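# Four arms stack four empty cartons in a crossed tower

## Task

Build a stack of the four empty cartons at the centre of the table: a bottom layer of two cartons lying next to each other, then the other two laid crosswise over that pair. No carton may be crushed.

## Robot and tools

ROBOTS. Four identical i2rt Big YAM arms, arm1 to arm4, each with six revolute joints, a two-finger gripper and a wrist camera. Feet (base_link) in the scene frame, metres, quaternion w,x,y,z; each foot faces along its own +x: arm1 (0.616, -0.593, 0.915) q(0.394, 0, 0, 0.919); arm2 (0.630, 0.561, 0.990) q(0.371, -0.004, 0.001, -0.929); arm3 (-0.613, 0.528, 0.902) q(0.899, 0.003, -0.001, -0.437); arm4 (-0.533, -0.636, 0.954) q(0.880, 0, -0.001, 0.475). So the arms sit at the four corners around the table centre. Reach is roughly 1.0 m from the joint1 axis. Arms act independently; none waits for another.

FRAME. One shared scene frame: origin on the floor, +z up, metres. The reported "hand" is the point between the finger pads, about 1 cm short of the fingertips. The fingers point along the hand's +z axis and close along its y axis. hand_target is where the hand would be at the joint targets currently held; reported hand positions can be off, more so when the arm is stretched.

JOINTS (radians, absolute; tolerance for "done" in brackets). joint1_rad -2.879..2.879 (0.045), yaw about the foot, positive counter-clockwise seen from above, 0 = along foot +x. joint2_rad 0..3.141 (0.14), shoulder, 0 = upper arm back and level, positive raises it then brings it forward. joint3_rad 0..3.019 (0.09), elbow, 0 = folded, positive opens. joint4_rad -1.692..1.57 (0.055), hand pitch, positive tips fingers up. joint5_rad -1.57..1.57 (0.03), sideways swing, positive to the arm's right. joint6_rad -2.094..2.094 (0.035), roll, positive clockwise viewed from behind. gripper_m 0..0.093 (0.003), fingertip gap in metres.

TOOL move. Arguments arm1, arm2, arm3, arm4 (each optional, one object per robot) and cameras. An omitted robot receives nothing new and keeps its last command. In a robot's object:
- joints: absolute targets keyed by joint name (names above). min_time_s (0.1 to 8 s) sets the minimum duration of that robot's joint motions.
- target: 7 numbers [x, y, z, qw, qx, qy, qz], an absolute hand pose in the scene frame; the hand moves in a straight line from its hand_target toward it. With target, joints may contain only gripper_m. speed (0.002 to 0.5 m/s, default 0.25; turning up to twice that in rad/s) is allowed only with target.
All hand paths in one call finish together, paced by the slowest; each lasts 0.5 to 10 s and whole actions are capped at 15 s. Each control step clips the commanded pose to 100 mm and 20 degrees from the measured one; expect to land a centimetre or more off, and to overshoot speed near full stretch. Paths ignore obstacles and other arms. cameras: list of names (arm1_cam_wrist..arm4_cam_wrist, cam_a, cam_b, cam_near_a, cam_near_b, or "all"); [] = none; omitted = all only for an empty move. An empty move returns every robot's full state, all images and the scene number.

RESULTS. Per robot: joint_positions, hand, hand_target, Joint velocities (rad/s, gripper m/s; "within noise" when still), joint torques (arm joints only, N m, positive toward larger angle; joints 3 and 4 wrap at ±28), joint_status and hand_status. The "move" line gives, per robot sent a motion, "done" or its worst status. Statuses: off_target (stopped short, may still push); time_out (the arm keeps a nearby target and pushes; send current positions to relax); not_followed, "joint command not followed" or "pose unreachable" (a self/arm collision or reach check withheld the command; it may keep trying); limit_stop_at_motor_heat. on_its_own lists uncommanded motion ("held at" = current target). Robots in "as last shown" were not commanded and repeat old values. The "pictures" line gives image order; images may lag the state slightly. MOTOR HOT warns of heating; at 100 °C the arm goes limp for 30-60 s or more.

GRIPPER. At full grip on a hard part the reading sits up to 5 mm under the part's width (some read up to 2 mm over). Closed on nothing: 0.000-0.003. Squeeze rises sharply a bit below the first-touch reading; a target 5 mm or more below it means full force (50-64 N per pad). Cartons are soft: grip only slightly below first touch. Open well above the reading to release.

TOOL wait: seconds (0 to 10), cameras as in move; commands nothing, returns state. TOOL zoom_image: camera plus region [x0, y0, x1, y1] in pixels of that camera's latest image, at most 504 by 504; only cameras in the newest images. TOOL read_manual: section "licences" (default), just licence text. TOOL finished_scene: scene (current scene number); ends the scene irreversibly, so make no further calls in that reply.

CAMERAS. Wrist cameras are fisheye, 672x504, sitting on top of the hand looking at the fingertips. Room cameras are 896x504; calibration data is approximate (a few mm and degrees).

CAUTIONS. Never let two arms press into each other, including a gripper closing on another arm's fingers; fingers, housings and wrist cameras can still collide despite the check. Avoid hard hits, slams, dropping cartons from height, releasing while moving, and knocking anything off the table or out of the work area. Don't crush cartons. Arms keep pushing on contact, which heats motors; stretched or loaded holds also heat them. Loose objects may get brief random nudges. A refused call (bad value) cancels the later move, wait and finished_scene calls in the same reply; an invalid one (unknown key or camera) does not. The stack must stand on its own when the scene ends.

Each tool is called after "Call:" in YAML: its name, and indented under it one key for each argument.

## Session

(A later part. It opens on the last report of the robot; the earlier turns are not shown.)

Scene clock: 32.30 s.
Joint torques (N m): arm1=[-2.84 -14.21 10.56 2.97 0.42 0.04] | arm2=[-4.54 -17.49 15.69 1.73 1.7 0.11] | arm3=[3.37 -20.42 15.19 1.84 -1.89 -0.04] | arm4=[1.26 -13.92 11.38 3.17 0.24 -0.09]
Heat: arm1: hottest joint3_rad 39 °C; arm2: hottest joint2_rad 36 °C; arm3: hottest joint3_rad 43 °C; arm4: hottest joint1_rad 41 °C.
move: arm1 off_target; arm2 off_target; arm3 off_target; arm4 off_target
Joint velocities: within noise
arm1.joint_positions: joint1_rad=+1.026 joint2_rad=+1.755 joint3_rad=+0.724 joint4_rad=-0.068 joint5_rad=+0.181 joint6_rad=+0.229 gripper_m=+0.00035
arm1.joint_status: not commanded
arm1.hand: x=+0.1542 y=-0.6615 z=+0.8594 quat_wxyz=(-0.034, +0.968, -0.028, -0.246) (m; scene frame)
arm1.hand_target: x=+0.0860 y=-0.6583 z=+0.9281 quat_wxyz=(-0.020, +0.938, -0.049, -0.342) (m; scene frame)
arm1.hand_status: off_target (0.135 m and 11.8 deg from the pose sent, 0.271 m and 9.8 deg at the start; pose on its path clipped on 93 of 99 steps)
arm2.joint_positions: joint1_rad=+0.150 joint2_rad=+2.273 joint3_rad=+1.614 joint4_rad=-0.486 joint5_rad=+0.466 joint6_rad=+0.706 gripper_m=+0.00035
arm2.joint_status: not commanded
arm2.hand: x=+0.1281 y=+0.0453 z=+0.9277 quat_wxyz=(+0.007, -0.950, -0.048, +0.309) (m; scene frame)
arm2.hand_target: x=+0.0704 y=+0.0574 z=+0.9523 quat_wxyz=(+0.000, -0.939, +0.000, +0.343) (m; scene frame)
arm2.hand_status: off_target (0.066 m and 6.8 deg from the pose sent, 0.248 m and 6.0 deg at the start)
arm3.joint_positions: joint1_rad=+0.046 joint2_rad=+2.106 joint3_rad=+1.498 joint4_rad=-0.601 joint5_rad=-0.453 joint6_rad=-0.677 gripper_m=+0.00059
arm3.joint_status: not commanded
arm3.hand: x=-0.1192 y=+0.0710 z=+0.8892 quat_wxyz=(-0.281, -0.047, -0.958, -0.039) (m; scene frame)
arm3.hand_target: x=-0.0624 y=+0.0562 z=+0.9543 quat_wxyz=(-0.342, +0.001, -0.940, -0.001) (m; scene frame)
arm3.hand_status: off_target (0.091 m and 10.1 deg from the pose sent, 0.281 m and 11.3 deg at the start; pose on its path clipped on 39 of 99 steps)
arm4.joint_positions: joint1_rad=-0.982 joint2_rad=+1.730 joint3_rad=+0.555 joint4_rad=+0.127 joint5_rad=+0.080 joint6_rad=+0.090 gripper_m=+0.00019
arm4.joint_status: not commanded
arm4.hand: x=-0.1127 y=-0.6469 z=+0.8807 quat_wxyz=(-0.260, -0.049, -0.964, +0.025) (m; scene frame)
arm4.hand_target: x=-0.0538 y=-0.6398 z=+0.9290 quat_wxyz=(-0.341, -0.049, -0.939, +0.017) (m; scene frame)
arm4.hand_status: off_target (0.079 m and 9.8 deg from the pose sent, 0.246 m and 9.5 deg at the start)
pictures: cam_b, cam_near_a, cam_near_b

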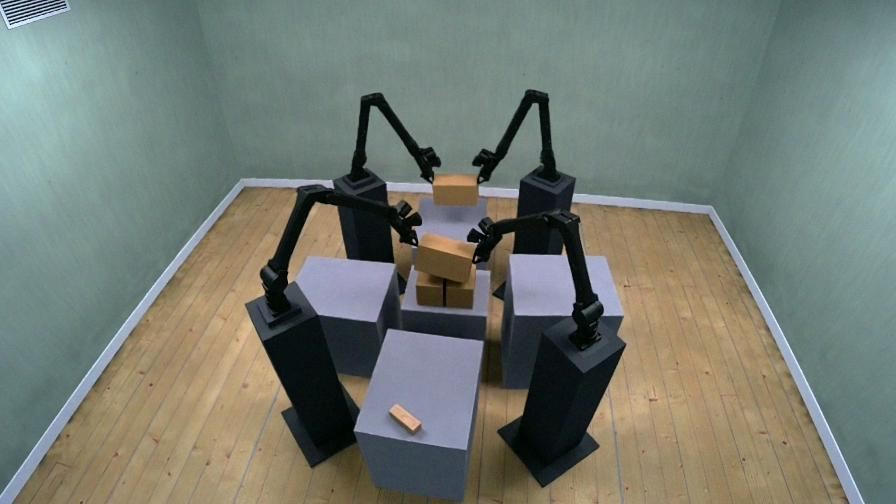

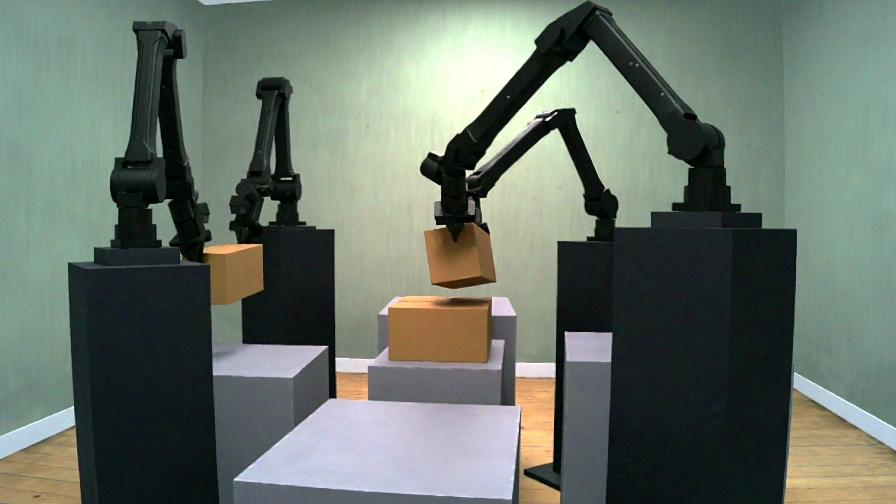

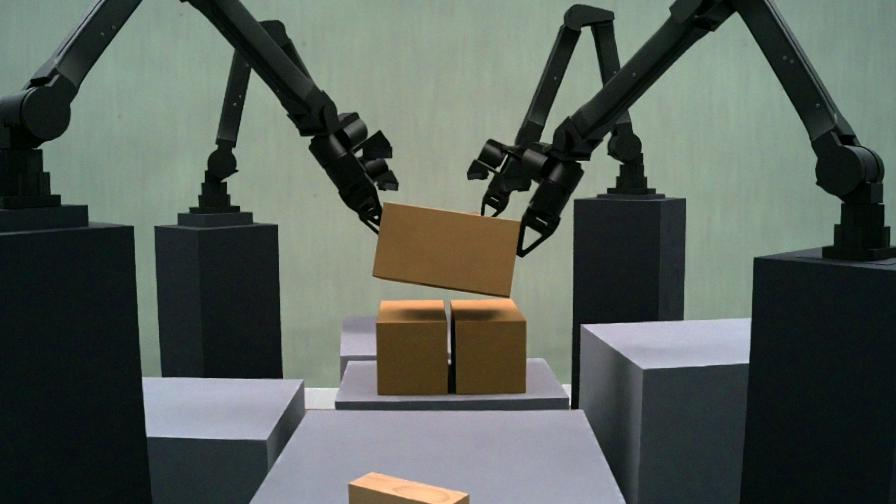

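Call:
move:
  arm1: {"target":[0.080,-0.45,0.96,0.009,-0.9394,0.0246,0.3419],"speed":0.1}
  arm2: {"target":[0.076,0.088,0.900,0,-0.9397,0,0.342],"speed":0.1}
  arm3: {"target":[-0.050,0.040,0.925,0.342,0,0.9397,0],"speed":0.1}
  arm4: {"target":[-0.040,-0.44,0.94,0.3419,0.0246,0.9394,-0.009],"speed":0.1}
  cameras: ["cam_near_b","cam_near_a"]

Call:
zoom_image:
  camera: "cam_near_b"
  region: [240, 160, 640, 440]

Call:
zoom_image:
  camera: "cam_near_a"
  region: [200, 180, 600, 400]

Scene clock: 36.93 s.
Joint torques (N m): arm1=[-0.38 -12.28 12.59 2.44 -0.53 0.01] | arm2=[-6.77 -16.62 8.84 3.47 1.24 -0.12] | arm3=[3.66 -20.84 14.54 2.76 -1.71 0.04] | arm4=[-0.5 -11.52 15.86 2.11 0.93 -0.05]
Heat: arm1: hottest joint3_rad 40 °C; arm2: hottest joint2_rad 37 °C; arm3: hottest joint3_rad 45 °C; arm4: hottest joint1_rad 41 °C.
move: arm1 off_target; arm2 off_target; arm3 off_target; arm4 off_target
Joint velocities: within noise
arm1.joint_positions: joint1_rad=+0.501 joint2_rad=+1.662 joint3_rad=+0.715 joint4_rad=-0.134 joint5_rad=-0.151 joint6_rad=-0.196 gripper_m=+0.00035
arm1.joint_status: not commanded
arm1.hand: x=+0.1671 y=-0.4763 z=+0.8891 quat_wxyz=(+0.011, +0.967, -0.037, -0.252) (m; scene frame)
arm1.hand_target: x=+0.1016 y=-0.4562 z=+0.9568 quat_wxyz=(-0.010, +0.939, -0.024, -0.342) (m; scene frame)
arm1.hand_status: off_target (0.115 m and 11.0 deg from the pose sent, 0.246 m and 11.8 deg at the start; pose on its path clipped on 33 of 86 steps)
arm2.joint_positions: joint1_rad=+0.146 joint2_rad=+2.293 joint3_rad=+1.547 joint4_rad=-0.360 joint5_rad=+0.466 joint6_rad=+0.703 gripper_m=+0.00035
arm2.joint_status: not commanded
arm2.hand: x=+0.1311 y=+0.0538 z=+0.9002 quat_wxyz=(-0.006, -0.946, -0.043, +0.321) (m; scene frame)
arm2.hand_target: x=+0.0804 y=+0.0909 z=+0.9012 quat_wxyz=(+0.001, -0.940, +0.000, +0.342) (m; scene frame)
arm2.hand_status: off_target (0.065 m and 5.6 deg from the pose sent, 0.073 m and 6.9 deg at the start)
arm3.joint_positions: joint1_rad=+0.040 joint2_rad=+2.159 joint3_rad=+1.524 joint4_rad=-0.594 joint5_rad=-0.460 joint6_rad=-0.687 gripper_m=+0.00059
arm3.joint_status: not commanded
arm3.hand: x=-0.1180 y=+0.0659 z=+0.8662 quat_wxyz=(-0.277, -0.047, -0.959, -0.046) (m; scene frame)
arm3.hand_target: x=-0.0577 y=+0.0487 z=+0.9306 quat_wxyz=(-0.343, +0.001, -0.939, -0.001) (m; scene frame)
arm3.hand_status: off_target (0.094 m and 10.9 deg from the pose sent, 0.084 m and 10.1 deg at the start)
arm4.joint_positions: joint1_rad=-0.492 joint2_rad=+1.735 joint3_rad=+0.696 joint4_rad=-0.047 joint5_rad=+0.322 joint6_rad=+0.425 gripper_m=+0.00019
arm4.joint_status: not commanded
arm4.hand: x=-0.1056 y=-0.4671 z=+0.9066 quat_wxyz=(-0.282, -0.003, -0.959, +0.033) (m; scene frame)
arm4.hand_target: x=-0.0474 y=-0.4430 z=+0.9461 quat_wxyz=(-0.342, -0.025, -0.939, +0.009) (m; scene frame)
arm4.hand_status: off_target (0.078 m and 8.1 deg from the pose sent, 0.227 m and 10.4 deg at the start; pose on its path clipped on 23 of 86 steps)
pictures: cam_near_a, cam_near_b

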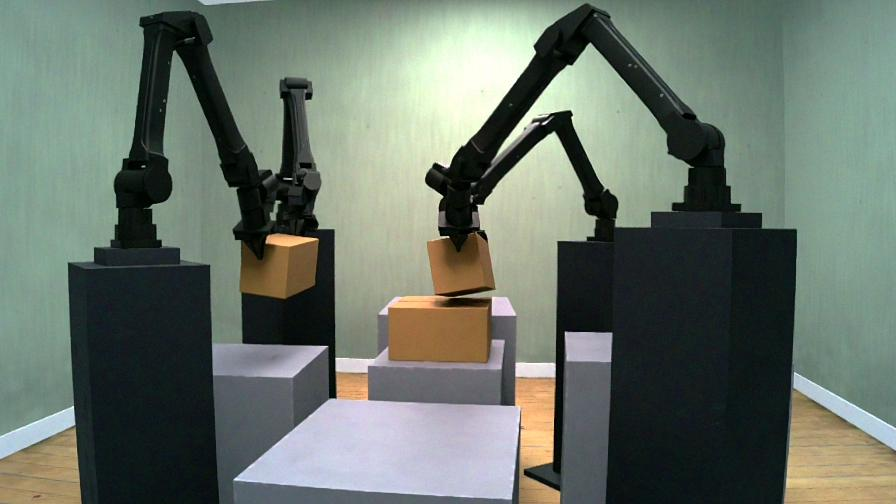

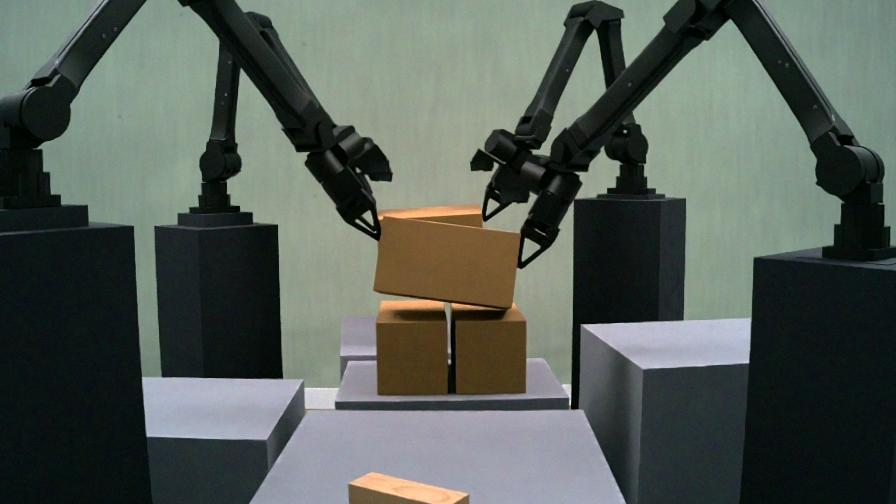

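Scaled by 1.260 from the camera's 896x504 image, which has a finer 1280x720 frame.

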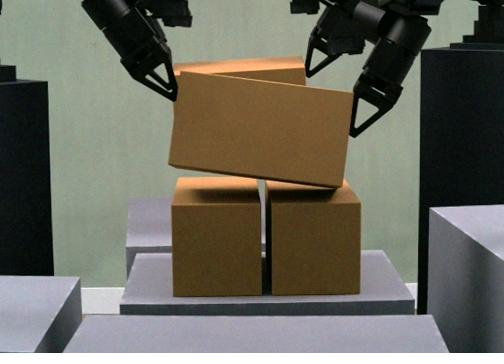

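Scaled by 1.260 from the camera's 896x504 image, which has a finer 1280x720 frame.

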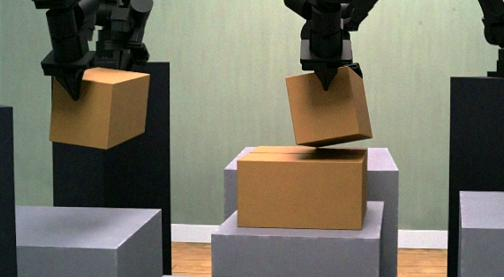

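Call:
move:
  arm2: {"target":[0.076,0.118,0.905,0,-0.9397,0,0.342],"speed":0.1}
  arm3: {"target":[-0.050,0.072,0.935,0.342,0,0.9397,0],"speed":0.1}

Call:
move:
  arm2: {"target":[0.078,0.118,0.868,0,-0.9397,0,0.342],"speed":0.07}
  arm3: {"target":[-0.055,0.072,0.885,0.342,0,0.9397,0],"speed":0.07}
  cameras: ["cam_near_b","cam_near_a"]

Call:
zoom_image:
  camera: "cam_near_b"
  region: [240, 160, 640, 440]

Call:
zoom_image:
  camera: "cam_near_a"
  region: [200, 180, 600, 400]

Scene clock: 39.40 s.
Joint torques (N m): arm1=[-0.44 -12.28 12.59 2.43 -0.53 0.03] | arm2=[-4.72 -19.78 10.15 4.56 1.01 -0.13] | arm3=[6.3 -22.24 10.07 2.48 -2.2 0.2] | arm4=[-0.44 -11.58 15.84 2.14 0.93 -0.08]
Heat: arm1: hottest joint3_rad 41 °C; arm2: hottest joint2_rad 37 °C; arm3: hottest joint3_rad 46 °C; arm4: hottest joint3_rad 42 °C.
move: arm2 off_target; arm3 off_target
Joint velocities: within noise
arm1, arm4: as last shown
arm1.hand_target: x=+0.1016 y=-0.4561 z=+0.9568 quat_wxyz=(-0.010, +0.939, -0.024, -0.342) (m; scene frame)
arm2.joint_positions: joint1_rad=+0.085 joint2_rad=+2.293 joint3_rad=+1.430 joint4_rad=-0.330 joint5_rad=+0.457 joint6_rad=+0.668 gripper_m=+0.00035
arm2.joint_status: not commanded
arm2.hand: x=+0.1348 y=+0.1218 z=+0.8604 quat_wxyz=(+0.036, -0.956, -0.042, +0.290) (m; scene frame)
arm2.hand_target: x=+0.0796 y=+0.1225 z=+0.9078 quat_wxyz=(+0.002, -0.939, +0.000, +0.343) (m; scene frame)
arm2.hand_status: off_target (0.074 m and 8.9 deg from the pose sent, 0.085 m and 5.6 deg at the start)
arm3.joint_positions: joint1_rad=+0.040 joint2_rad=+2.118 joint3_rad=+1.524 joint4_rad=-0.549 joint5_rad=-0.433 joint6_rad=-0.669 gripper_m=+0.00059
arm3.joint_status: not commanded
arm3.hand: x=-0.1106 y=+0.0504 z=+0.8951 quat_wxyz=(-0.296, -0.048, -0.954, -0.009) (m; scene frame)
arm3.hand_target: x=-0.0545 y=+0.0758 z=+0.9360 quat_wxyz=(-0.342, +0.001, -0.940, -0.002) (m; scene frame)
arm3.hand_status: off_target (0.076 m and 7.9 deg from the pose sent, 0.097 m and 10.9 deg at the start)
arm4.hand: x=-0.1056 y=-0.4671 z=+0.9066 quat_wxyz=(-0.282, -0.004, -0.959, +0.033) (m; scene frame)
pictures: none

Scene clock: 40.87 s.
Joint torques (N m): arm1=[-0.44 -12.34 12.56 2.43 -0.53 0.03] | arm2=[-4.6 -17.2 11.55 4.25 0.95 -0.06] | arm3=[6.18 -20.25 9.13 2.55 -2.42 0.14] | arm4=[-0.5 -11.46 15.8 2.19 0.93 -0.08]
Heat: arm1: hottest joint3_rad 42 °C; arm2: hottest joint2_rad 37 °C; arm3: hottest joint3_rad 46 °C; arm4: hottest joint3_rad 43 °C.
move: arm2 off_target; arm3 off_target
Joint velocities: within noise
arm1, arm4: as last shown
arm2.joint_positions: joint1_rad=+0.085 joint2_rad=+2.315 joint3_rad=+1.421 joint4_rad=-0.263 joint5_rad=+0.459 joint6_rad=+0.668 gripper_m=+0.00035
arm2.joint_status: not commanded
arm2.hand: x=+0.1322 y=+0.1196 z=+0.8492 quat_wxyz=(+0.024, -0.952, -0.037, +0.302) (m; scene frame)
arm2.hand_target: x=+0.0814 y=+0.1220 z=+0.8710 quat_wxyz=(+0.001, -0.940, +0.000, +0.342) (m; scene frame)
arm2.hand_status: off_target (0.057 m and 7.0 deg from the pose sent, 0.058 m and 8.9 deg at the start)
arm3.joint_positions: joint1_rad=+0.036 joint2_rad=+2.167 joint3_rad=+1.495 joint4_rad=-0.451 joint5_rad=-0.430 joint6_rad=-0.669 gripper_m=+0.00059
arm3.joint_status: not commanded
arm3.hand: x=-0.1124 y=+0.0477 z=+0.8601 quat_wxyz=(-0.302, -0.048, -0.952, -0.001) (m; scene frame)
arm3.hand_target: x=-0.0590 y=+0.0752 z=+0.8860 quat_wxyz=(-0.342, +0.000, -0.940, -0.002) (m; scene frame)
arm3.hand_status: off_target (0.067 m and 7.3 deg from the pose sent, 0.060 m and 7.9 deg at the start)
pictures: cam_near_a, cam_near_b

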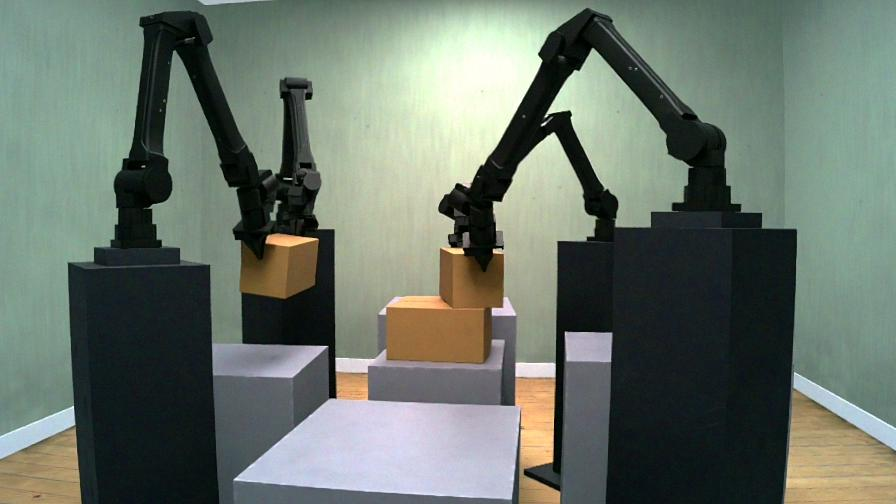

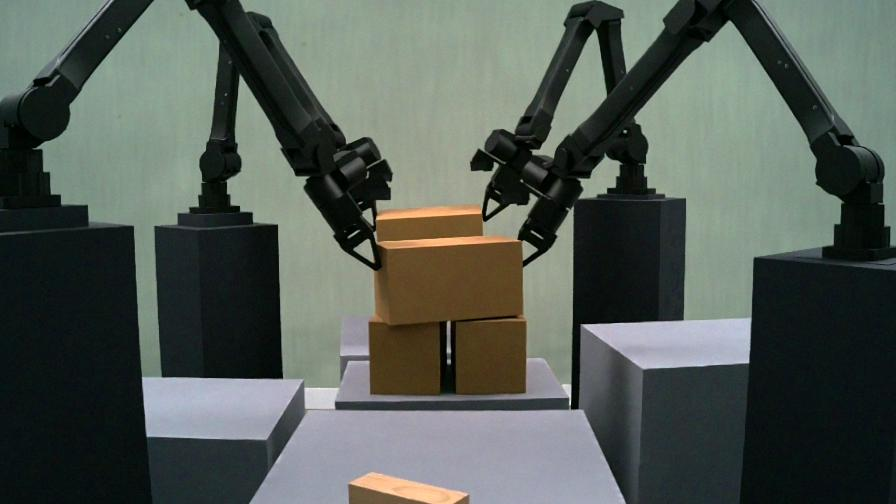

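Scaled by 1.260 from the camera's 896x504 image, which has a finer 1280x720 frame.

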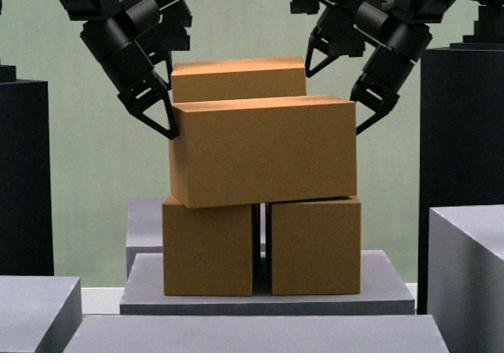

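Scaled by 1.260 from the camera's 896x504 image, which has a finer 1280x720 frame.

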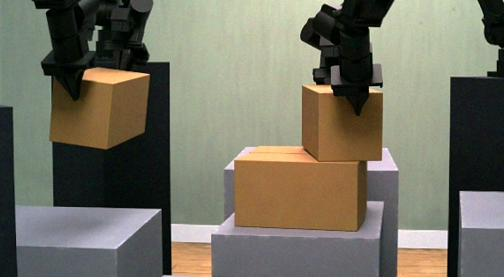

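Call:
move:
  arm2: {"target":[0.081,0.10,0.925,0,-0.9397,0,0.342],"speed":0.08}
  arm3: {"target":[-0.059,0.078,0.935,0.342,0,0.9397,0],"speed":0.08}

Call:
move:
  arm2: {"target":[0.081,0.052,0.925,0,-0.9397,0,0.342],"speed":0.08}
  arm3: {"target":[-0.059,0.085,0.935,0.342,0,0.9397,0],"speed":0.08}
  cameras: ["cam_near_b","cam_near_a"]

Call:
zoom_image:
  camera: "cam_near_b"
  region: [240, 160, 640, 440]

Call:
zoom_image:
  camera: "cam_near_a"
  region: [200, 180, 600, 400]

Scene clock: 43.53 s.
Joint torques (N m): arm1=[-0.38 -12.28 12.55 2.41 -0.53 0.04] | arm2=[-1.96 -20.31 13.98 2.04 1.04 0.11] | arm3=[5.71 -20.66 10.07 1.28 -1.7 0.18] | arm4=[-0.56 -11.63 15.8 2.19 0.92 -0.09]
Heat: arm1: hottest joint3_rad 44 °C; arm2: hottest joint2_rad 38 °C; arm3: hottest joint3_rad 46 °C; arm4: hottest joint3_rad 44 °C.
move: arm2 off_target; arm3 off_target
Joint velocities: within noise
arm1, arm4: as last shown
arm2.joint_positions: joint1_rad=+0.085 joint2_rad=+2.285 joint3_rad=+1.421 joint4_rad=-0.341 joint5_rad=+0.466 joint6_rad=+0.672 gripper_m=+0.00035
arm2.joint_status: not commanded
arm2.hand: x=+0.1373 y=+0.1269 z=+0.8617 quat_wxyz=(+0.043, -0.956, -0.040, +0.288) (m; scene frame)
arm2.hand_target: x=+0.0858 y=+0.1054 z=+0.9286 quat_wxyz=(+0.000, -0.940, +0.000, +0.342) (m; scene frame)
arm2.hand_status: off_target (0.089 m and 9.3 deg from the pose sent, 0.094 m and 7.0 deg at the start)
arm3.joint_positions: joint1_rad=+0.044 joint2_rad=+2.096 joint3_rad=+1.486 joint4_rad=-0.501 joint5_rad=-0.444 joint6_rad=-0.669 gripper_m=+0.00059
arm3.joint_status: not commanded
arm3.hand: x=-0.1096 y=+0.0560 z=+0.8993 quat_wxyz=(-0.310, -0.041, -0.950, -0.003) (m; scene frame)
arm3.hand_target: x=-0.0622 y=+0.0804 z=+0.9353 quat_wxyz=(-0.342, +0.000, -0.940, -0.001) (m; scene frame)
arm3.hand_status: off_target (0.066 m and 6.1 deg from the pose sent, 0.097 m and 7.3 deg at the start)
pictures: none

Scene clock: 45.40 s.
Joint torques (N m): arm1=[-0.44 -12.34 12.56 2.43 -0.53 0.03] | arm2=[-3.96 -16.62 14.94 1.85 1.55 0.09] | arm3=[5.48 -21.66 10.39 1.95 -1.68 0.19] | arm4=[-0.21 -11.52 15.84 2.14 0.93 -0.08]
Heat: arm1: hottest joint3_rad 44 °C; arm2: hottest joint2_rad 38 °C; arm3: hottest joint3_rad 46 °C; arm4: hottest joint3_rad 45 °C.
move: arm2 off_target; arm3 off_target
Joint velocities: within noise
arm1, arm4: as last shown
arm2.joint_positions: joint1_rad=+0.159 joint2_rad=+2.297 joint3_rad=+1.582 joint4_rad=-0.433 joint5_rad=+0.476 joint6_rad=+0.722 gripper_m=+0.00035
arm2.joint_status: not commanded
arm2.hand: x=+0.1366 y=+0.0489 z=+0.9038 quat_wxyz=(+0.008, -0.949, -0.044, +0.311) (m; scene frame)
arm2.hand_target: x=+0.0844 y=+0.0564 z=+0.9271 quat_wxyz=(+0.000, -0.940, +0.000, +0.343) (m; scene frame)
arm2.hand_status: off_target (0.060 m and 6.3 deg from the pose sent, 0.113 m and 9.3 deg at the start)
arm3.joint_positions: joint1_rad=+0.055 joint2_rad=+2.095 joint3_rad=+1.453 joint4_rad=-0.507 joint5_rad=-0.442 joint6_rad=-0.662 gripper_m=+0.00059
arm3.joint_status: not commanded
arm3.hand: x=-0.1147 y=+0.0729 z=+0.8861 quat_wxyz=(-0.297, -0.044, -0.954, -0.018) (m; scene frame)
arm3.hand_target: x=-0.0630 y=+0.0887 z=+0.9359 quat_wxyz=(-0.343, +0.000, -0.939, -0.002) (m; scene frame)
arm3.hand_status: off_target (0.075 m and 7.7 deg from the pose sent, 0.068 m and 6.1 deg at the start)
pictures: cam_near_a, cam_near_b

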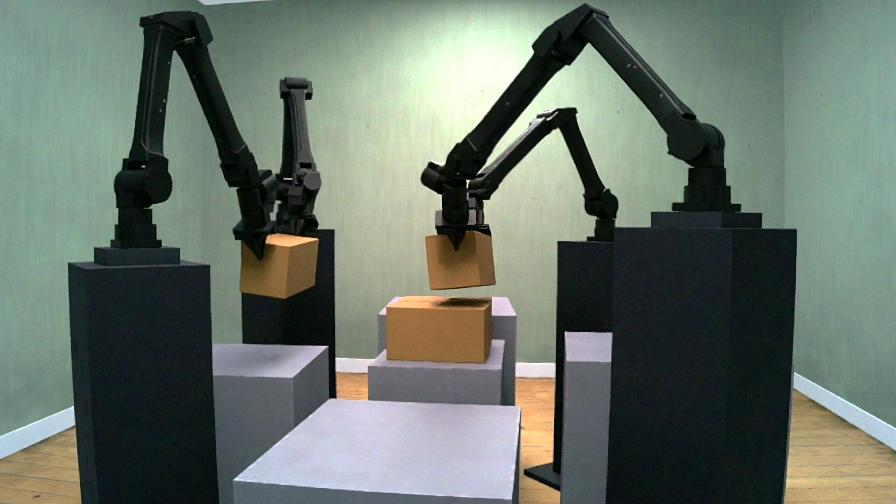

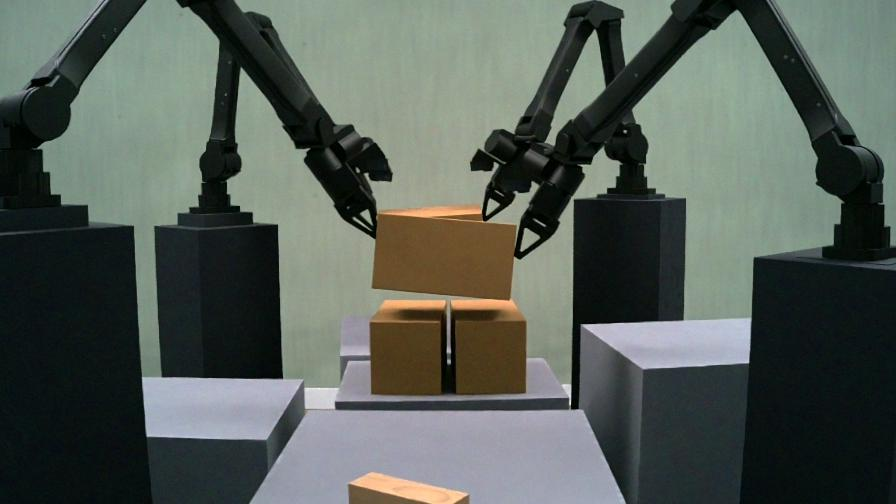

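Scaled by 1.260 from the camera's 896x504 image, which has a finer 1280x720 frame.

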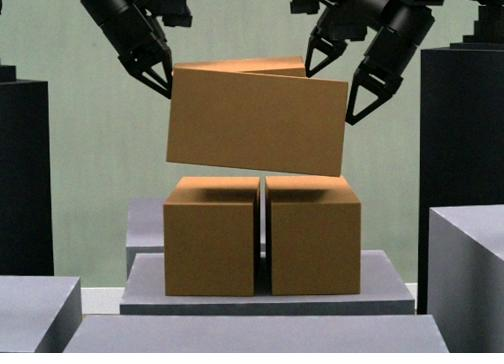

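Scaled by 1.260 from the camera's 896x504 image, which has a finer 1280x720 frame.

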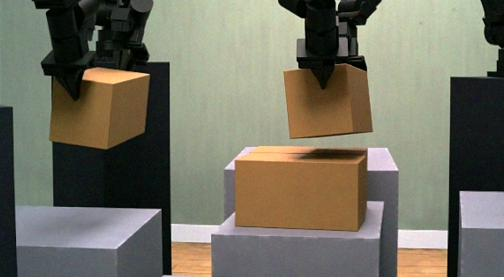

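Call:
move:
  arm2: {"target":[0.074,0.058,0.880,0,-0.9397,0,0.342],"speed":0.07}
  arm3: {"target":[-0.070,0.088,0.865,0.342,0,0.9397,0],"speed":0.07}
  cameras: ["cam_near_b","cam_near_a"]

Call:
zoom_image:
  camera: "cam_near_b"
  region: [240, 160, 640, 440]

Call:
zoom_image:
  camera: "cam_near_a"
  region: [200, 180, 600, 400]

Scene clock: 49.90 s.
Joint torques (N m): arm1=[-0.38 -12.34 12.57 2.44 -0.53 0.03] | arm2=[-5.71 -17.79 13.79 3.58 1.44 -0.02] | arm3=[3.9 -18.2 9.16 2.93 -1.15 0.1] | arm4=[-0.32 -11.52 15.87 2.14 0.94 -0.07]
Heat: arm1: hottest joint3_rad 47 °C; arm2: hottest joint2_rad 38 °C; arm3: hottest joint3_rad 46 °C; arm4: hottest joint3_rad 48 °C.
move: arm2 off_target; arm3 off_target
Joint velocities: within noise
arm1, arm4: as last shown
arm2.joint_positions: joint1_rad=+0.159 joint2_rad=+2.374 joint3_rad=+1.582 joint4_rad=-0.393 joint5_rad=+0.475 joint6_rad=+0.722 gripper_m=+0.00035
arm2.joint_status: not commanded
arm2.hand: x=+0.1428 y=+0.0570 z=+0.8549 quat_wxyz=(+0.021, -0.953, -0.048, +0.299) (m; scene frame)
arm2.hand_target: x=+0.0787 y=+0.0643 z=+0.8838 quat_wxyz=(+0.002, -0.939, +0.000, +0.343) (m; scene frame)
arm2.hand_status: off_target (0.073 m and 7.9 deg from the pose sent, 0.068 m and 6.3 deg at the start)
arm3.joint_positions: joint1_rad=+0.066 joint2_rad=+2.140 joint3_rad=+1.406 joint4_rad=-0.383 joint5_rad=-0.456 joint6_rad=-0.662 gripper_m=+0.00059
arm3.joint_status: not commanded
arm3.hand: x=-0.1101 y=+0.0824 z=+0.8516 quat_wxyz=(-0.312, -0.034, -0.949, -0.014) (m; scene frame)
arm3.hand_target: x=-0.0721 y=+0.0902 z=+0.8663 quat_wxyz=(-0.342, +0.000, -0.940, -0.001) (m; scene frame)
arm3.hand_status: off_target (0.043 m and 5.5 deg from the pose sent, 0.052 m and 7.7 deg at the start)
pictures: cam_near_a, cam_near_b

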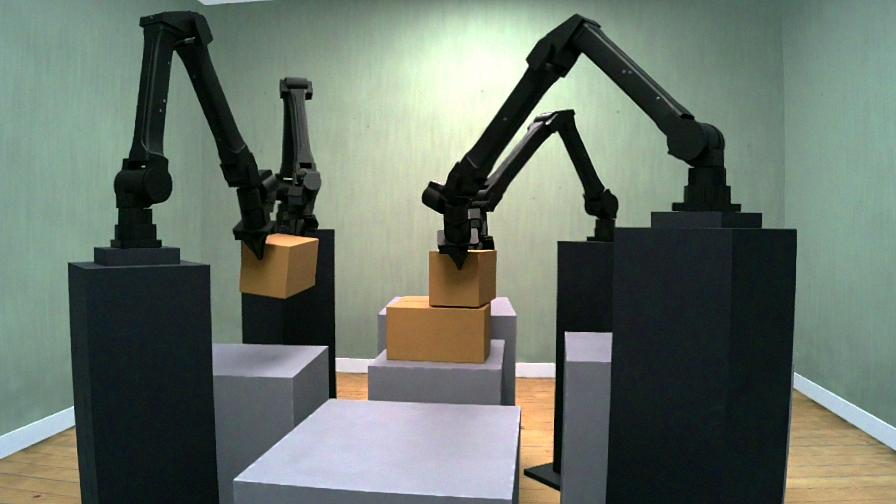

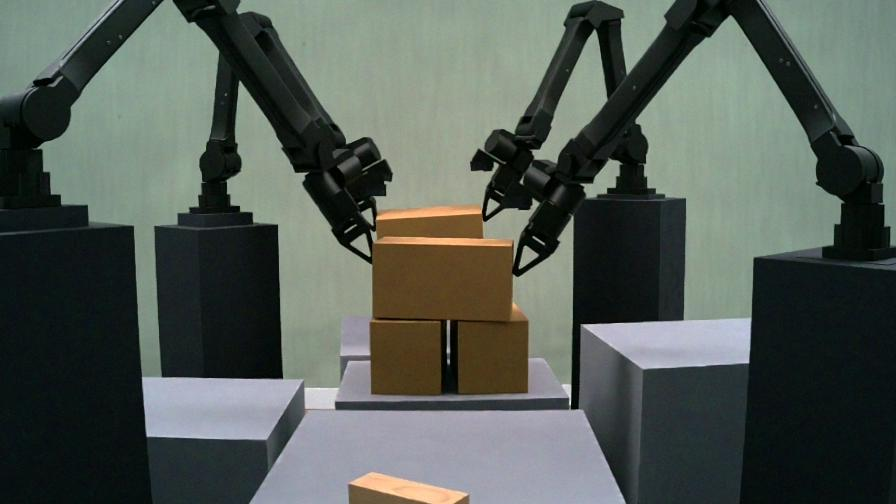

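Scaled by 1.260 from the camera's 896x504 image, which has a finer 1280x720 frame.

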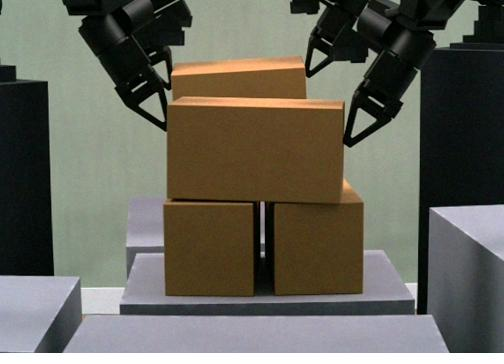

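Scaled by 1.260 from the camera's 896x504 image, which has a finer 1280x720 frame.

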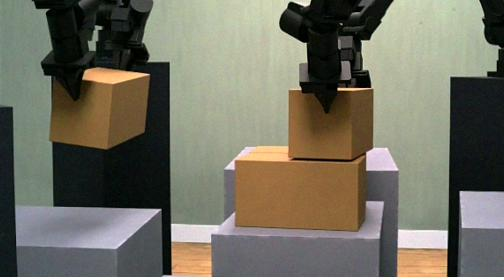

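Call:
move:
  arm2: {"target":[0.082,0.062,0.866,0,-0.9397,0,0.342],"speed":0.05}
  arm3: {"target":[-0.072,0.088,0.853,0.342,0,0.9397,0],"speed":0.05}

Call:
move:
  arm1: {"target":[0.080,-0.27,0.985,0,-0.9397,0,0.342],"speed":0.08}
  arm2: {"target":[0.21,0.062,0.875,0,-0.9397,0,0.342],"speed":0.08}
  arm3: {"target":[-0.195,0.088,0.865,0.342,0,0.9397,0],"speed":0.08}
  arm4: {"target":[-0.050,-0.27,0.97,0.342,0,0.9397,0],"speed":0.08}
  cameras: ["cam_near_b","cam_near_a","cam_b"]

Call:
zoom_image:
  camera: "cam_near_b"
  region: [240, 160, 640, 440]

Call:
zoom_image:
  camera: "cam_near_a"
  region: [200, 180, 600, 400]

Scene clock: 52.27 s.
Joint torques (N m): arm1=[-0.38 -12.28 12.56 2.43 -0.53 0.03] | arm2=[-6.12 -16.79 11.86 3.67 1.59 0.03] | arm3=[3.66 -17.73 9.05 2.78 -1.19 0.07] | arm4=[-0.56 -11.52 15.84 2.19 0.93 -0.08]
Heat: arm1: hottest joint3_rad 48 °C; arm2: hottest joint2_rad 39 °C; arm3: hottest joint3_rad 46 °C; arm4: hottest joint3_rad 49 °C.
move: arm2 off_target; arm3 off_target
Joint velocities: within noise
arm1, arm4: as last shown
arm2.joint_positions: joint1_rad=+0.164 joint2_rad=+2.386 joint3_rad=+1.582 joint4_rad=-0.362 joint5_rad=+0.474 joint6_rad=+0.722 gripper_m=+0.00035
arm2.joint_status: not commanded
arm2.hand: x=+0.1434 y=+0.0521 z=+0.8495 quat_wxyz=(+0.013, -0.951, -0.048, +0.305) (m; scene frame)
arm2.hand_target: x=+0.0859 y=+0.0667 z=+0.8685 quat_wxyz=(+0.001, -0.940, +0.000, +0.342) (m; scene frame)
arm2.hand_status: off_target (0.064 m and 7.3 deg from the pose sent, 0.062 m and 7.9 deg at the start)
arm3.joint_positions: joint1_rad=+0.066 joint2_rad=+2.151 joint3_rad=+1.400 joint4_rad=-0.354 joint5_rad=-0.456 joint6_rad=-0.662 gripper_m=+0.00059
arm3.joint_status: not commanded
arm3.hand: x=-0.1094 y=+0.0817 z=+0.8450 quat_wxyz=(-0.316, -0.032, -0.948, -0.010) (m; scene frame)
arm3.hand_target: x=-0.0739 y=+0.0899 z=+0.8541 quat_wxyz=(-0.342, +0.000, -0.940, -0.001) (m; scene frame)
arm3.hand_status: off_target (0.039 m and 5.0 deg from the pose sent, 0.038 m and 5.5 deg at the start)
pictures: none

Scene clock: 55.33 s.
Joint torques (N m): arm1=[3.19 -11.58 14.15 2.29 -1.53 0.05] | arm2=[1.14 -18.49 5.83 2.06 0.62 0.09] | arm3=[-0.44 -18.2 6.02 1.09 -0.58 0.1] | arm4=[-2.08 -14.92 18.88 2.4 1.64 -0.08]
Heat: arm1: hottest joint3_rad 48 °C; arm2: hottest joint2_rad 39 °C; arm3: hottest joint3_rad 46 °C; arm4: hottest joint3_rad 49 °C.
move: arm1 off_target; arm2 off_target; arm3 off_target; arm4 off_target
Joint velocities: within noise
arm1.joint_positions: joint1_rad=+0.121 joint2_rad=+1.773 joint3_rad=+1.058 joint4_rad=-0.415 joint5_rad=-0.362 joint6_rad=-0.522 gripper_m=+0.00035
arm1.joint_status: not commanded
arm1.hand: x=+0.1494 y=-0.2877 z=+0.9383 quat_wxyz=(+0.022, +0.960, -0.041, -0.277) (m; scene frame)
arm1.hand_target: x=+0.0884 y=-0.2762 z=+0.9900 quat_wxyz=(+0.000, +0.940, +0.001, -0.342) (m; scene frame)
arm1.hand_status: off_target (0.086 m and 9.4 deg from the pose sent, 0.244 m and 11.6 deg at the start; pose on its path clipped on 16 of 92 steps)
arm2.joint_positions: joint1_rad=+0.251 joint2_rad=+2.293 joint3_rad=+1.383 joint4_rad=-0.294 joint5_rad=+0.569 joint6_rad=+0.887 gripper_m=+0.00035
arm2.joint_status: not commanded
arm2.hand: x=+0.2106 y=+0.0719 z=+0.8564 quat_wxyz=(+0.018, -0.944, -0.007, +0.330) (m; scene frame)
arm2.hand_target: x=+0.2101 y=+0.0620 z=+0.8748 quat_wxyz=(+0.000, -0.940, +0.000, +0.342) (m; scene frame)
arm2.hand_status: off_target (0.021 m and 2.6 deg from the pose sent, 0.072 m and 7.3 deg at the start)
arm3.joint_positions: joint1_rad=-0.046 joint2_rad=+2.029 joint3_rad=+1.186 joint4_rad=-0.305 joint5_rad=-0.547 joint6_rad=-0.826 gripper_m=+0.00059
arm3.joint_status: not commanded
arm3.hand: x=-0.1935 y=+0.0956 z=+0.8530 quat_wxyz=(-0.334, -0.003, -0.943, -0.012) (m; scene frame)
arm3.hand_target: x=-0.1950 y=+0.0880 z=+0.8649 quat_wxyz=(-0.342, +0.000, -0.940, +0.000) (m; scene frame)
arm3.hand_status: off_target (0.014 m and 1.7 deg from the pose sent, 0.088 m and 5.0 deg at the start)
arm4.joint_positions: joint1_rad=-0.177 joint2_rad=+1.842 joint3_rad=+0.969 joint4_rad=-0.342 joint5_rad=+0.438 joint6_rad=+0.643 gripper_m=+0.00019
arm4.joint_status: not commanded
arm4.hand: x=-0.1249 y=-0.3130 z=+0.9223 quat_wxyz=(-0.272, +0.043, -0.960, +0.044) (m; scene frame)
arm4.hand_target: x=-0.0594 y=-0.2785 z=+0.9780 quat_wxyz=(-0.342, -0.001, -0.940, +0.000) (m; scene frame)
arm4.hand_status: off_target (0.099 m and 10.9 deg from the pose sent, 0.214 m and 8.2 deg at the start; pose on its path clipped on 4 of 92 steps)
pictures: cam_b, cam_near_a, cam_near_b

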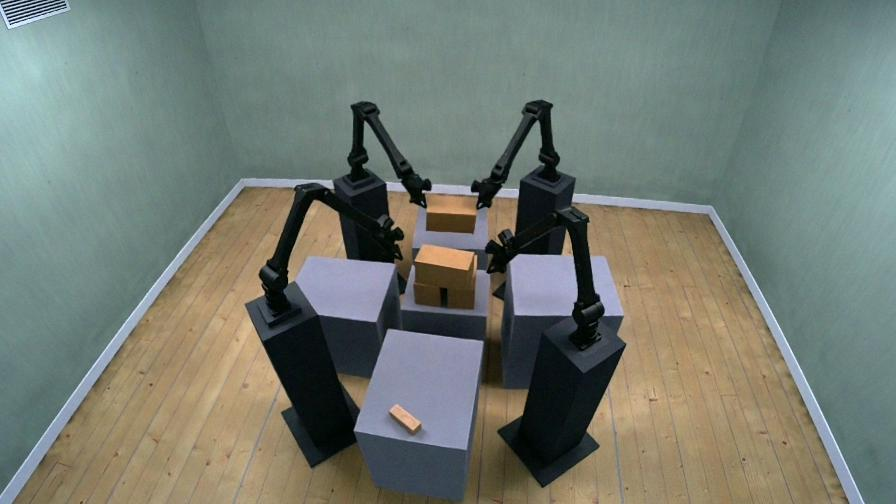

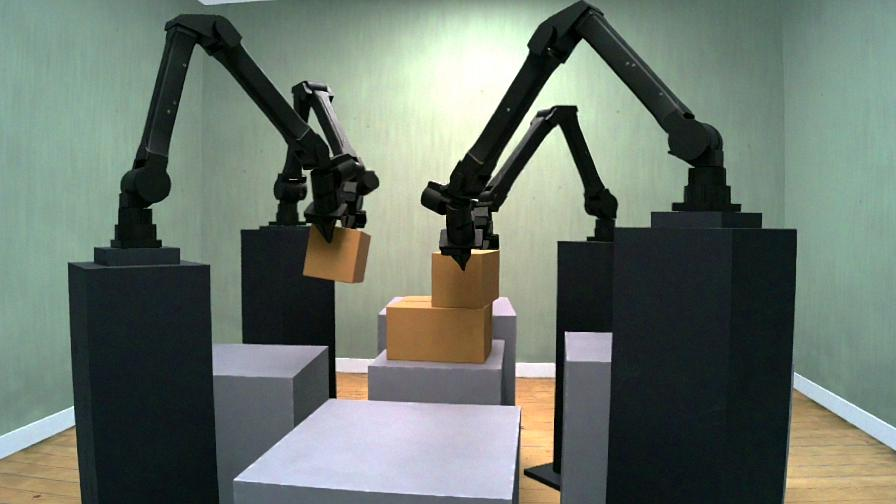

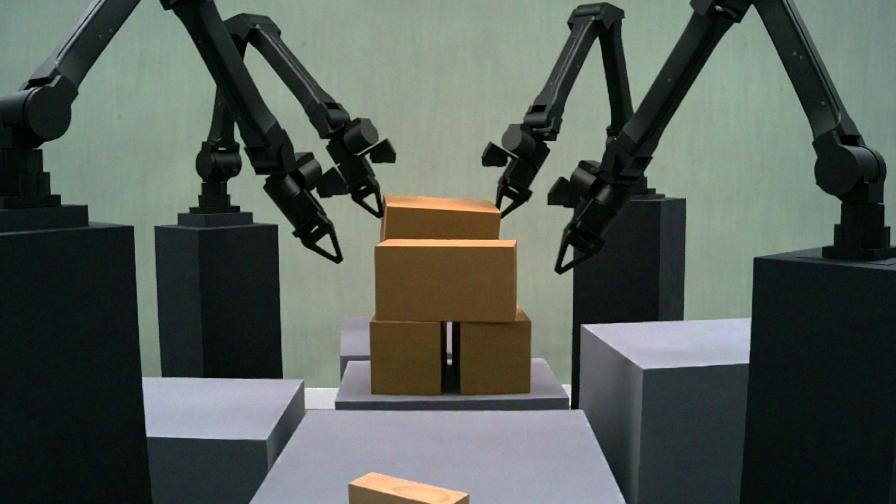

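Scaled by 1.260 from the camera's 896x504 image, which has a finer 1280x720 frame.

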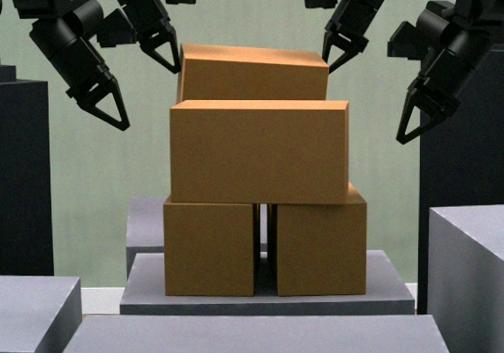

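Scaled by 1.260 from the camera's 896x504 image, which has a finer 1280x720 frame.

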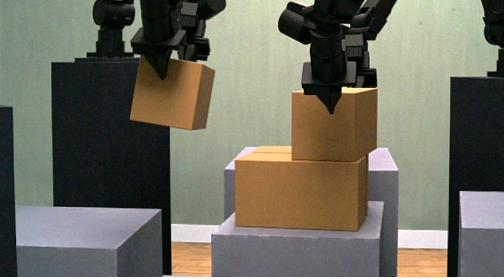

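Call:
move:
  arm2: {"target":[0.215,0.105,0.68,0,-0.9397,0,0.342],"speed":0.2}
  arm3: {"target":[-0.20,0.105,0.68,0.342,0,0.9397,0],"speed":0.2}

Call:
move:
  arm2: {"target":[0.144,0.105,0.68,0,-0.9397,0,0.342],"speed":0.08}
  arm3: {"target":[-0.134,0.105,0.68,0.342,0,0.9397,0],"speed":0.08}
  cameras: ["cam_near_b","cam_near_a","arm2_cam_wrist"]

Call:
zoom_image:
  camera: "cam_near_b"
  region: [240, 160, 640, 440]

Scene clock: 59.40 s.
Joint torques (N m): arm1=[3.19 -11.63 14.13 2.29 -1.52 0.03] | arm2=[-0.03 -15.79 6.19 1.95 0.28 -0.12] | arm3=[0.21 -17.55 4.94 1.33 -0.43 0.15] | arm4=[-2.37 -14.97 18.92 2.41 1.61 -0.09]
Heat: arm1: hottest joint3_rad 50 °C; arm2: hottest joint2_rad 39 °C; arm3: hottest joint3_rad 46 °C; arm4: hottest joint3_rad 50 °C.
move: arm2 off_target; arm3 off_target
Joint velocities: within noise
arm1.joint_positions: joint1_rad=+0.121 joint2_rad=+1.773 joint3_rad=+1.058 joint4_rad=-0.415 joint5_rad=-0.362 joint6_rad=-0.523 gripper_m=+0.00035
arm1.joint_status: not commanded
arm1.hand: x=+0.1494 y=-0.2877 z=+0.9382 quat_wxyz=(+0.022, +0.960, -0.041, -0.277) (m; scene frame)
arm1.hand_target: x=+0.0884 y=-0.2762 z=+0.9899 quat_wxyz=(+0.001, +0.940, +0.001, -0.342) (m; scene frame)
arm1.hand_status: not commanded
arm2.joint_positions: joint1_rad=+0.238 joint2_rad=+2.647 joint3_rad=+1.398 joint4_rad=+0.069 joint5_rad=+0.565 joint6_rad=+0.872 gripper_m=+0.00035
arm2.joint_status: not commanded
arm2.hand: x=+0.2270 y=+0.1143 z=+0.6778 quat_wxyz=(+0.012, -0.942, -0.004, +0.335) (m; scene frame)
arm2.hand_target: x=+0.2153 y=+0.1055 z=+0.6804 quat_wxyz=(+0.000, -0.940, +0.000, +0.342) (m; scene frame)
arm2.hand_status: off_target (0.015 m and 1.7 deg from the pose sent, 0.180 m and 2.6 deg at the start)
arm3.joint_positions: joint1_rad=-0.046 joint2_rad=+2.405 joint3_rad=+1.182 joint4_rad=+0.069 joint5_rad=-0.547 joint6_rad=-0.826 gripper_m=+0.00059
arm3.joint_status: not commanded
arm3.hand: x=-0.2089 y=+0.1188 z=+0.6733 quat_wxyz=(-0.332, -0.003, -0.943, -0.014) (m; scene frame)
arm3.hand_target: x=-0.2003 y=+0.1053 z=+0.6804 quat_wxyz=(-0.342, +0.000, -0.940, +0.000) (m; scene frame)
arm3.hand_status: off_target (0.018 m and 2.0 deg from the pose sent, 0.173 m and 1.7 deg at the start)
arm4: as last shown
arm4.hand: x=-0.1249 y=-0.3130 z=+0.9223 quat_wxyz=(-0.272, +0.043, -0.960, +0.043) (m; scene frame)
arm4.hand_target: x=-0.0594 y=-0.2785 z=+0.9781 quat_wxyz=(-0.342, -0.001, -0.940, +0.000) (m; scene frame)
pictures: none

Scene clock: 60.97 s.
Joint torques (N m): arm1=[3.25 -11.69 14.13 2.26 -1.52 0.03] | arm2=[-0.03 -15.79 8.16 1.03 0.23 -0.08] | arm3=[1.26 -17.03 6.2 0.66 -0.23 0.23] | arm4=[-2.08 -14.92 18.91 2.43 1.61 -0.1]
Heat: arm1: hottest joint3_rad 50 °C; arm2: hottest joint2_rad 39 °C; arm3: hottest joint3_rad 45 °C; arm4: hottest joint3_rad 50 °C.
move: arm2 off_target; arm3 off_target
Joint velocities: within noise
arm1, arm4: as last shown
arm2.joint_positions: joint1_rad=+0.137 joint2_rad=+2.676 joint3_rad=+1.527 joint4_rad=+0.056 joint5_rad=+0.521 joint6_rad=+0.768 gripper_m=+0.00035
arm2.joint_status: not commanded
arm2.hand: x=+0.1533 y=+0.1073 z=+0.6859 quat_wxyz=(-0.001, -0.939, +0.001, +0.343) (m; scene frame)
arm2.hand_target: x=+0.1443 y=+0.1055 z=+0.6803 quat_wxyz=(+0.000, -0.940, +0.000, +0.342) (m; scene frame)
arm2.hand_status: off_target (0.011 m and 0.2 deg from the pose sent, 0.083 m and 1.7 deg at the start)
arm3.joint_positions: joint1_rad=+0.039 joint2_rad=+2.436 joint3_rad=+1.302 joint4_rad=+0.056 joint5_rad=-0.505 joint6_rad=-0.733 gripper_m=+0.00059
arm3.joint_status: not commanded
arm3.hand: x=-0.1453 y=+0.1087 z=+0.6805 quat_wxyz=(-0.340, -0.002, -0.940, -0.002) (m; scene frame)
arm3.hand_target: x=-0.1342 y=+0.1052 z=+0.6804 quat_wxyz=(-0.342, +0.000, -0.940, +0.000) (m; scene frame)
arm3.hand_status: off_target (0.012 m and 0.4 deg from the pose sent, 0.076 m and 2.0 deg at the start)
pictures: arm2_cam_wrist, cam_near_a, cam_near_b
camera_calibration:
arm2_cam_wrist: T_world_to_cam=[[-0.00127796, 0.999992, -0.00389423, -0.103832], [0.996146, 0.000931496, -0.0877047, -0.0875809], [-0.0877003, -0.00399131, -0.996139, 0.822313], [0, 0, 0, 1]] pos_world=[0.159228, 0.107195, 0.811052]

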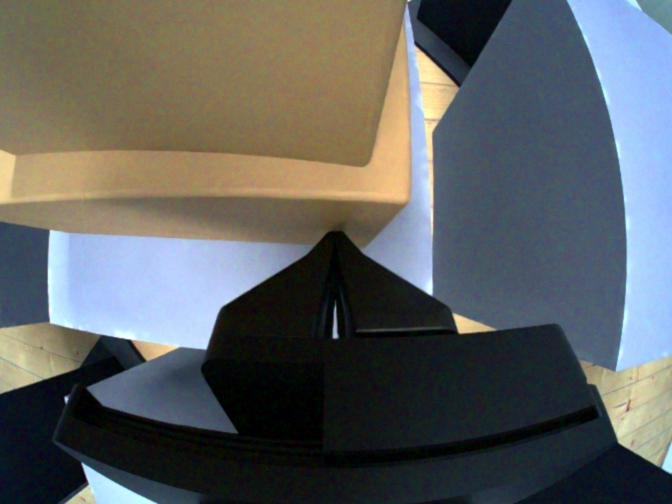

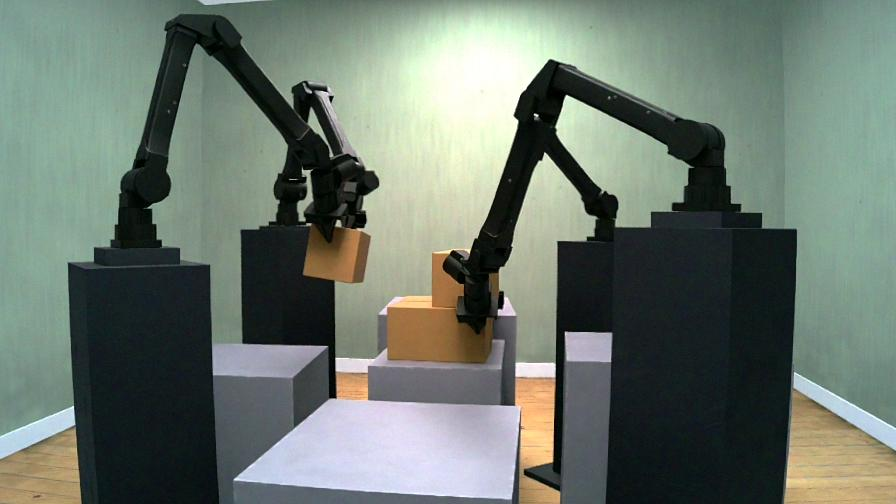

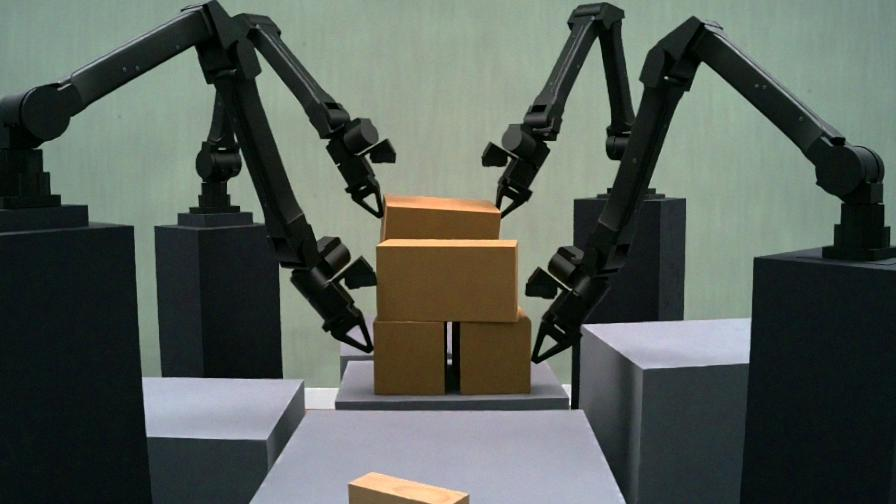

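Scaled by 1.260 from the camera's 896x504 image, which has a finer 1280x720 frame.

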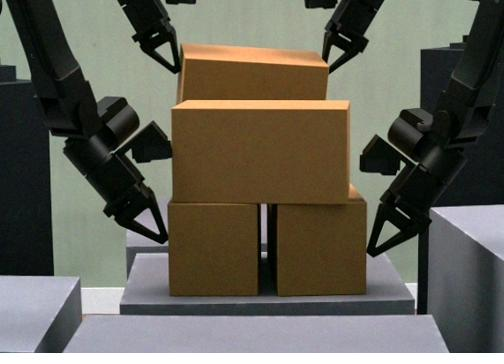

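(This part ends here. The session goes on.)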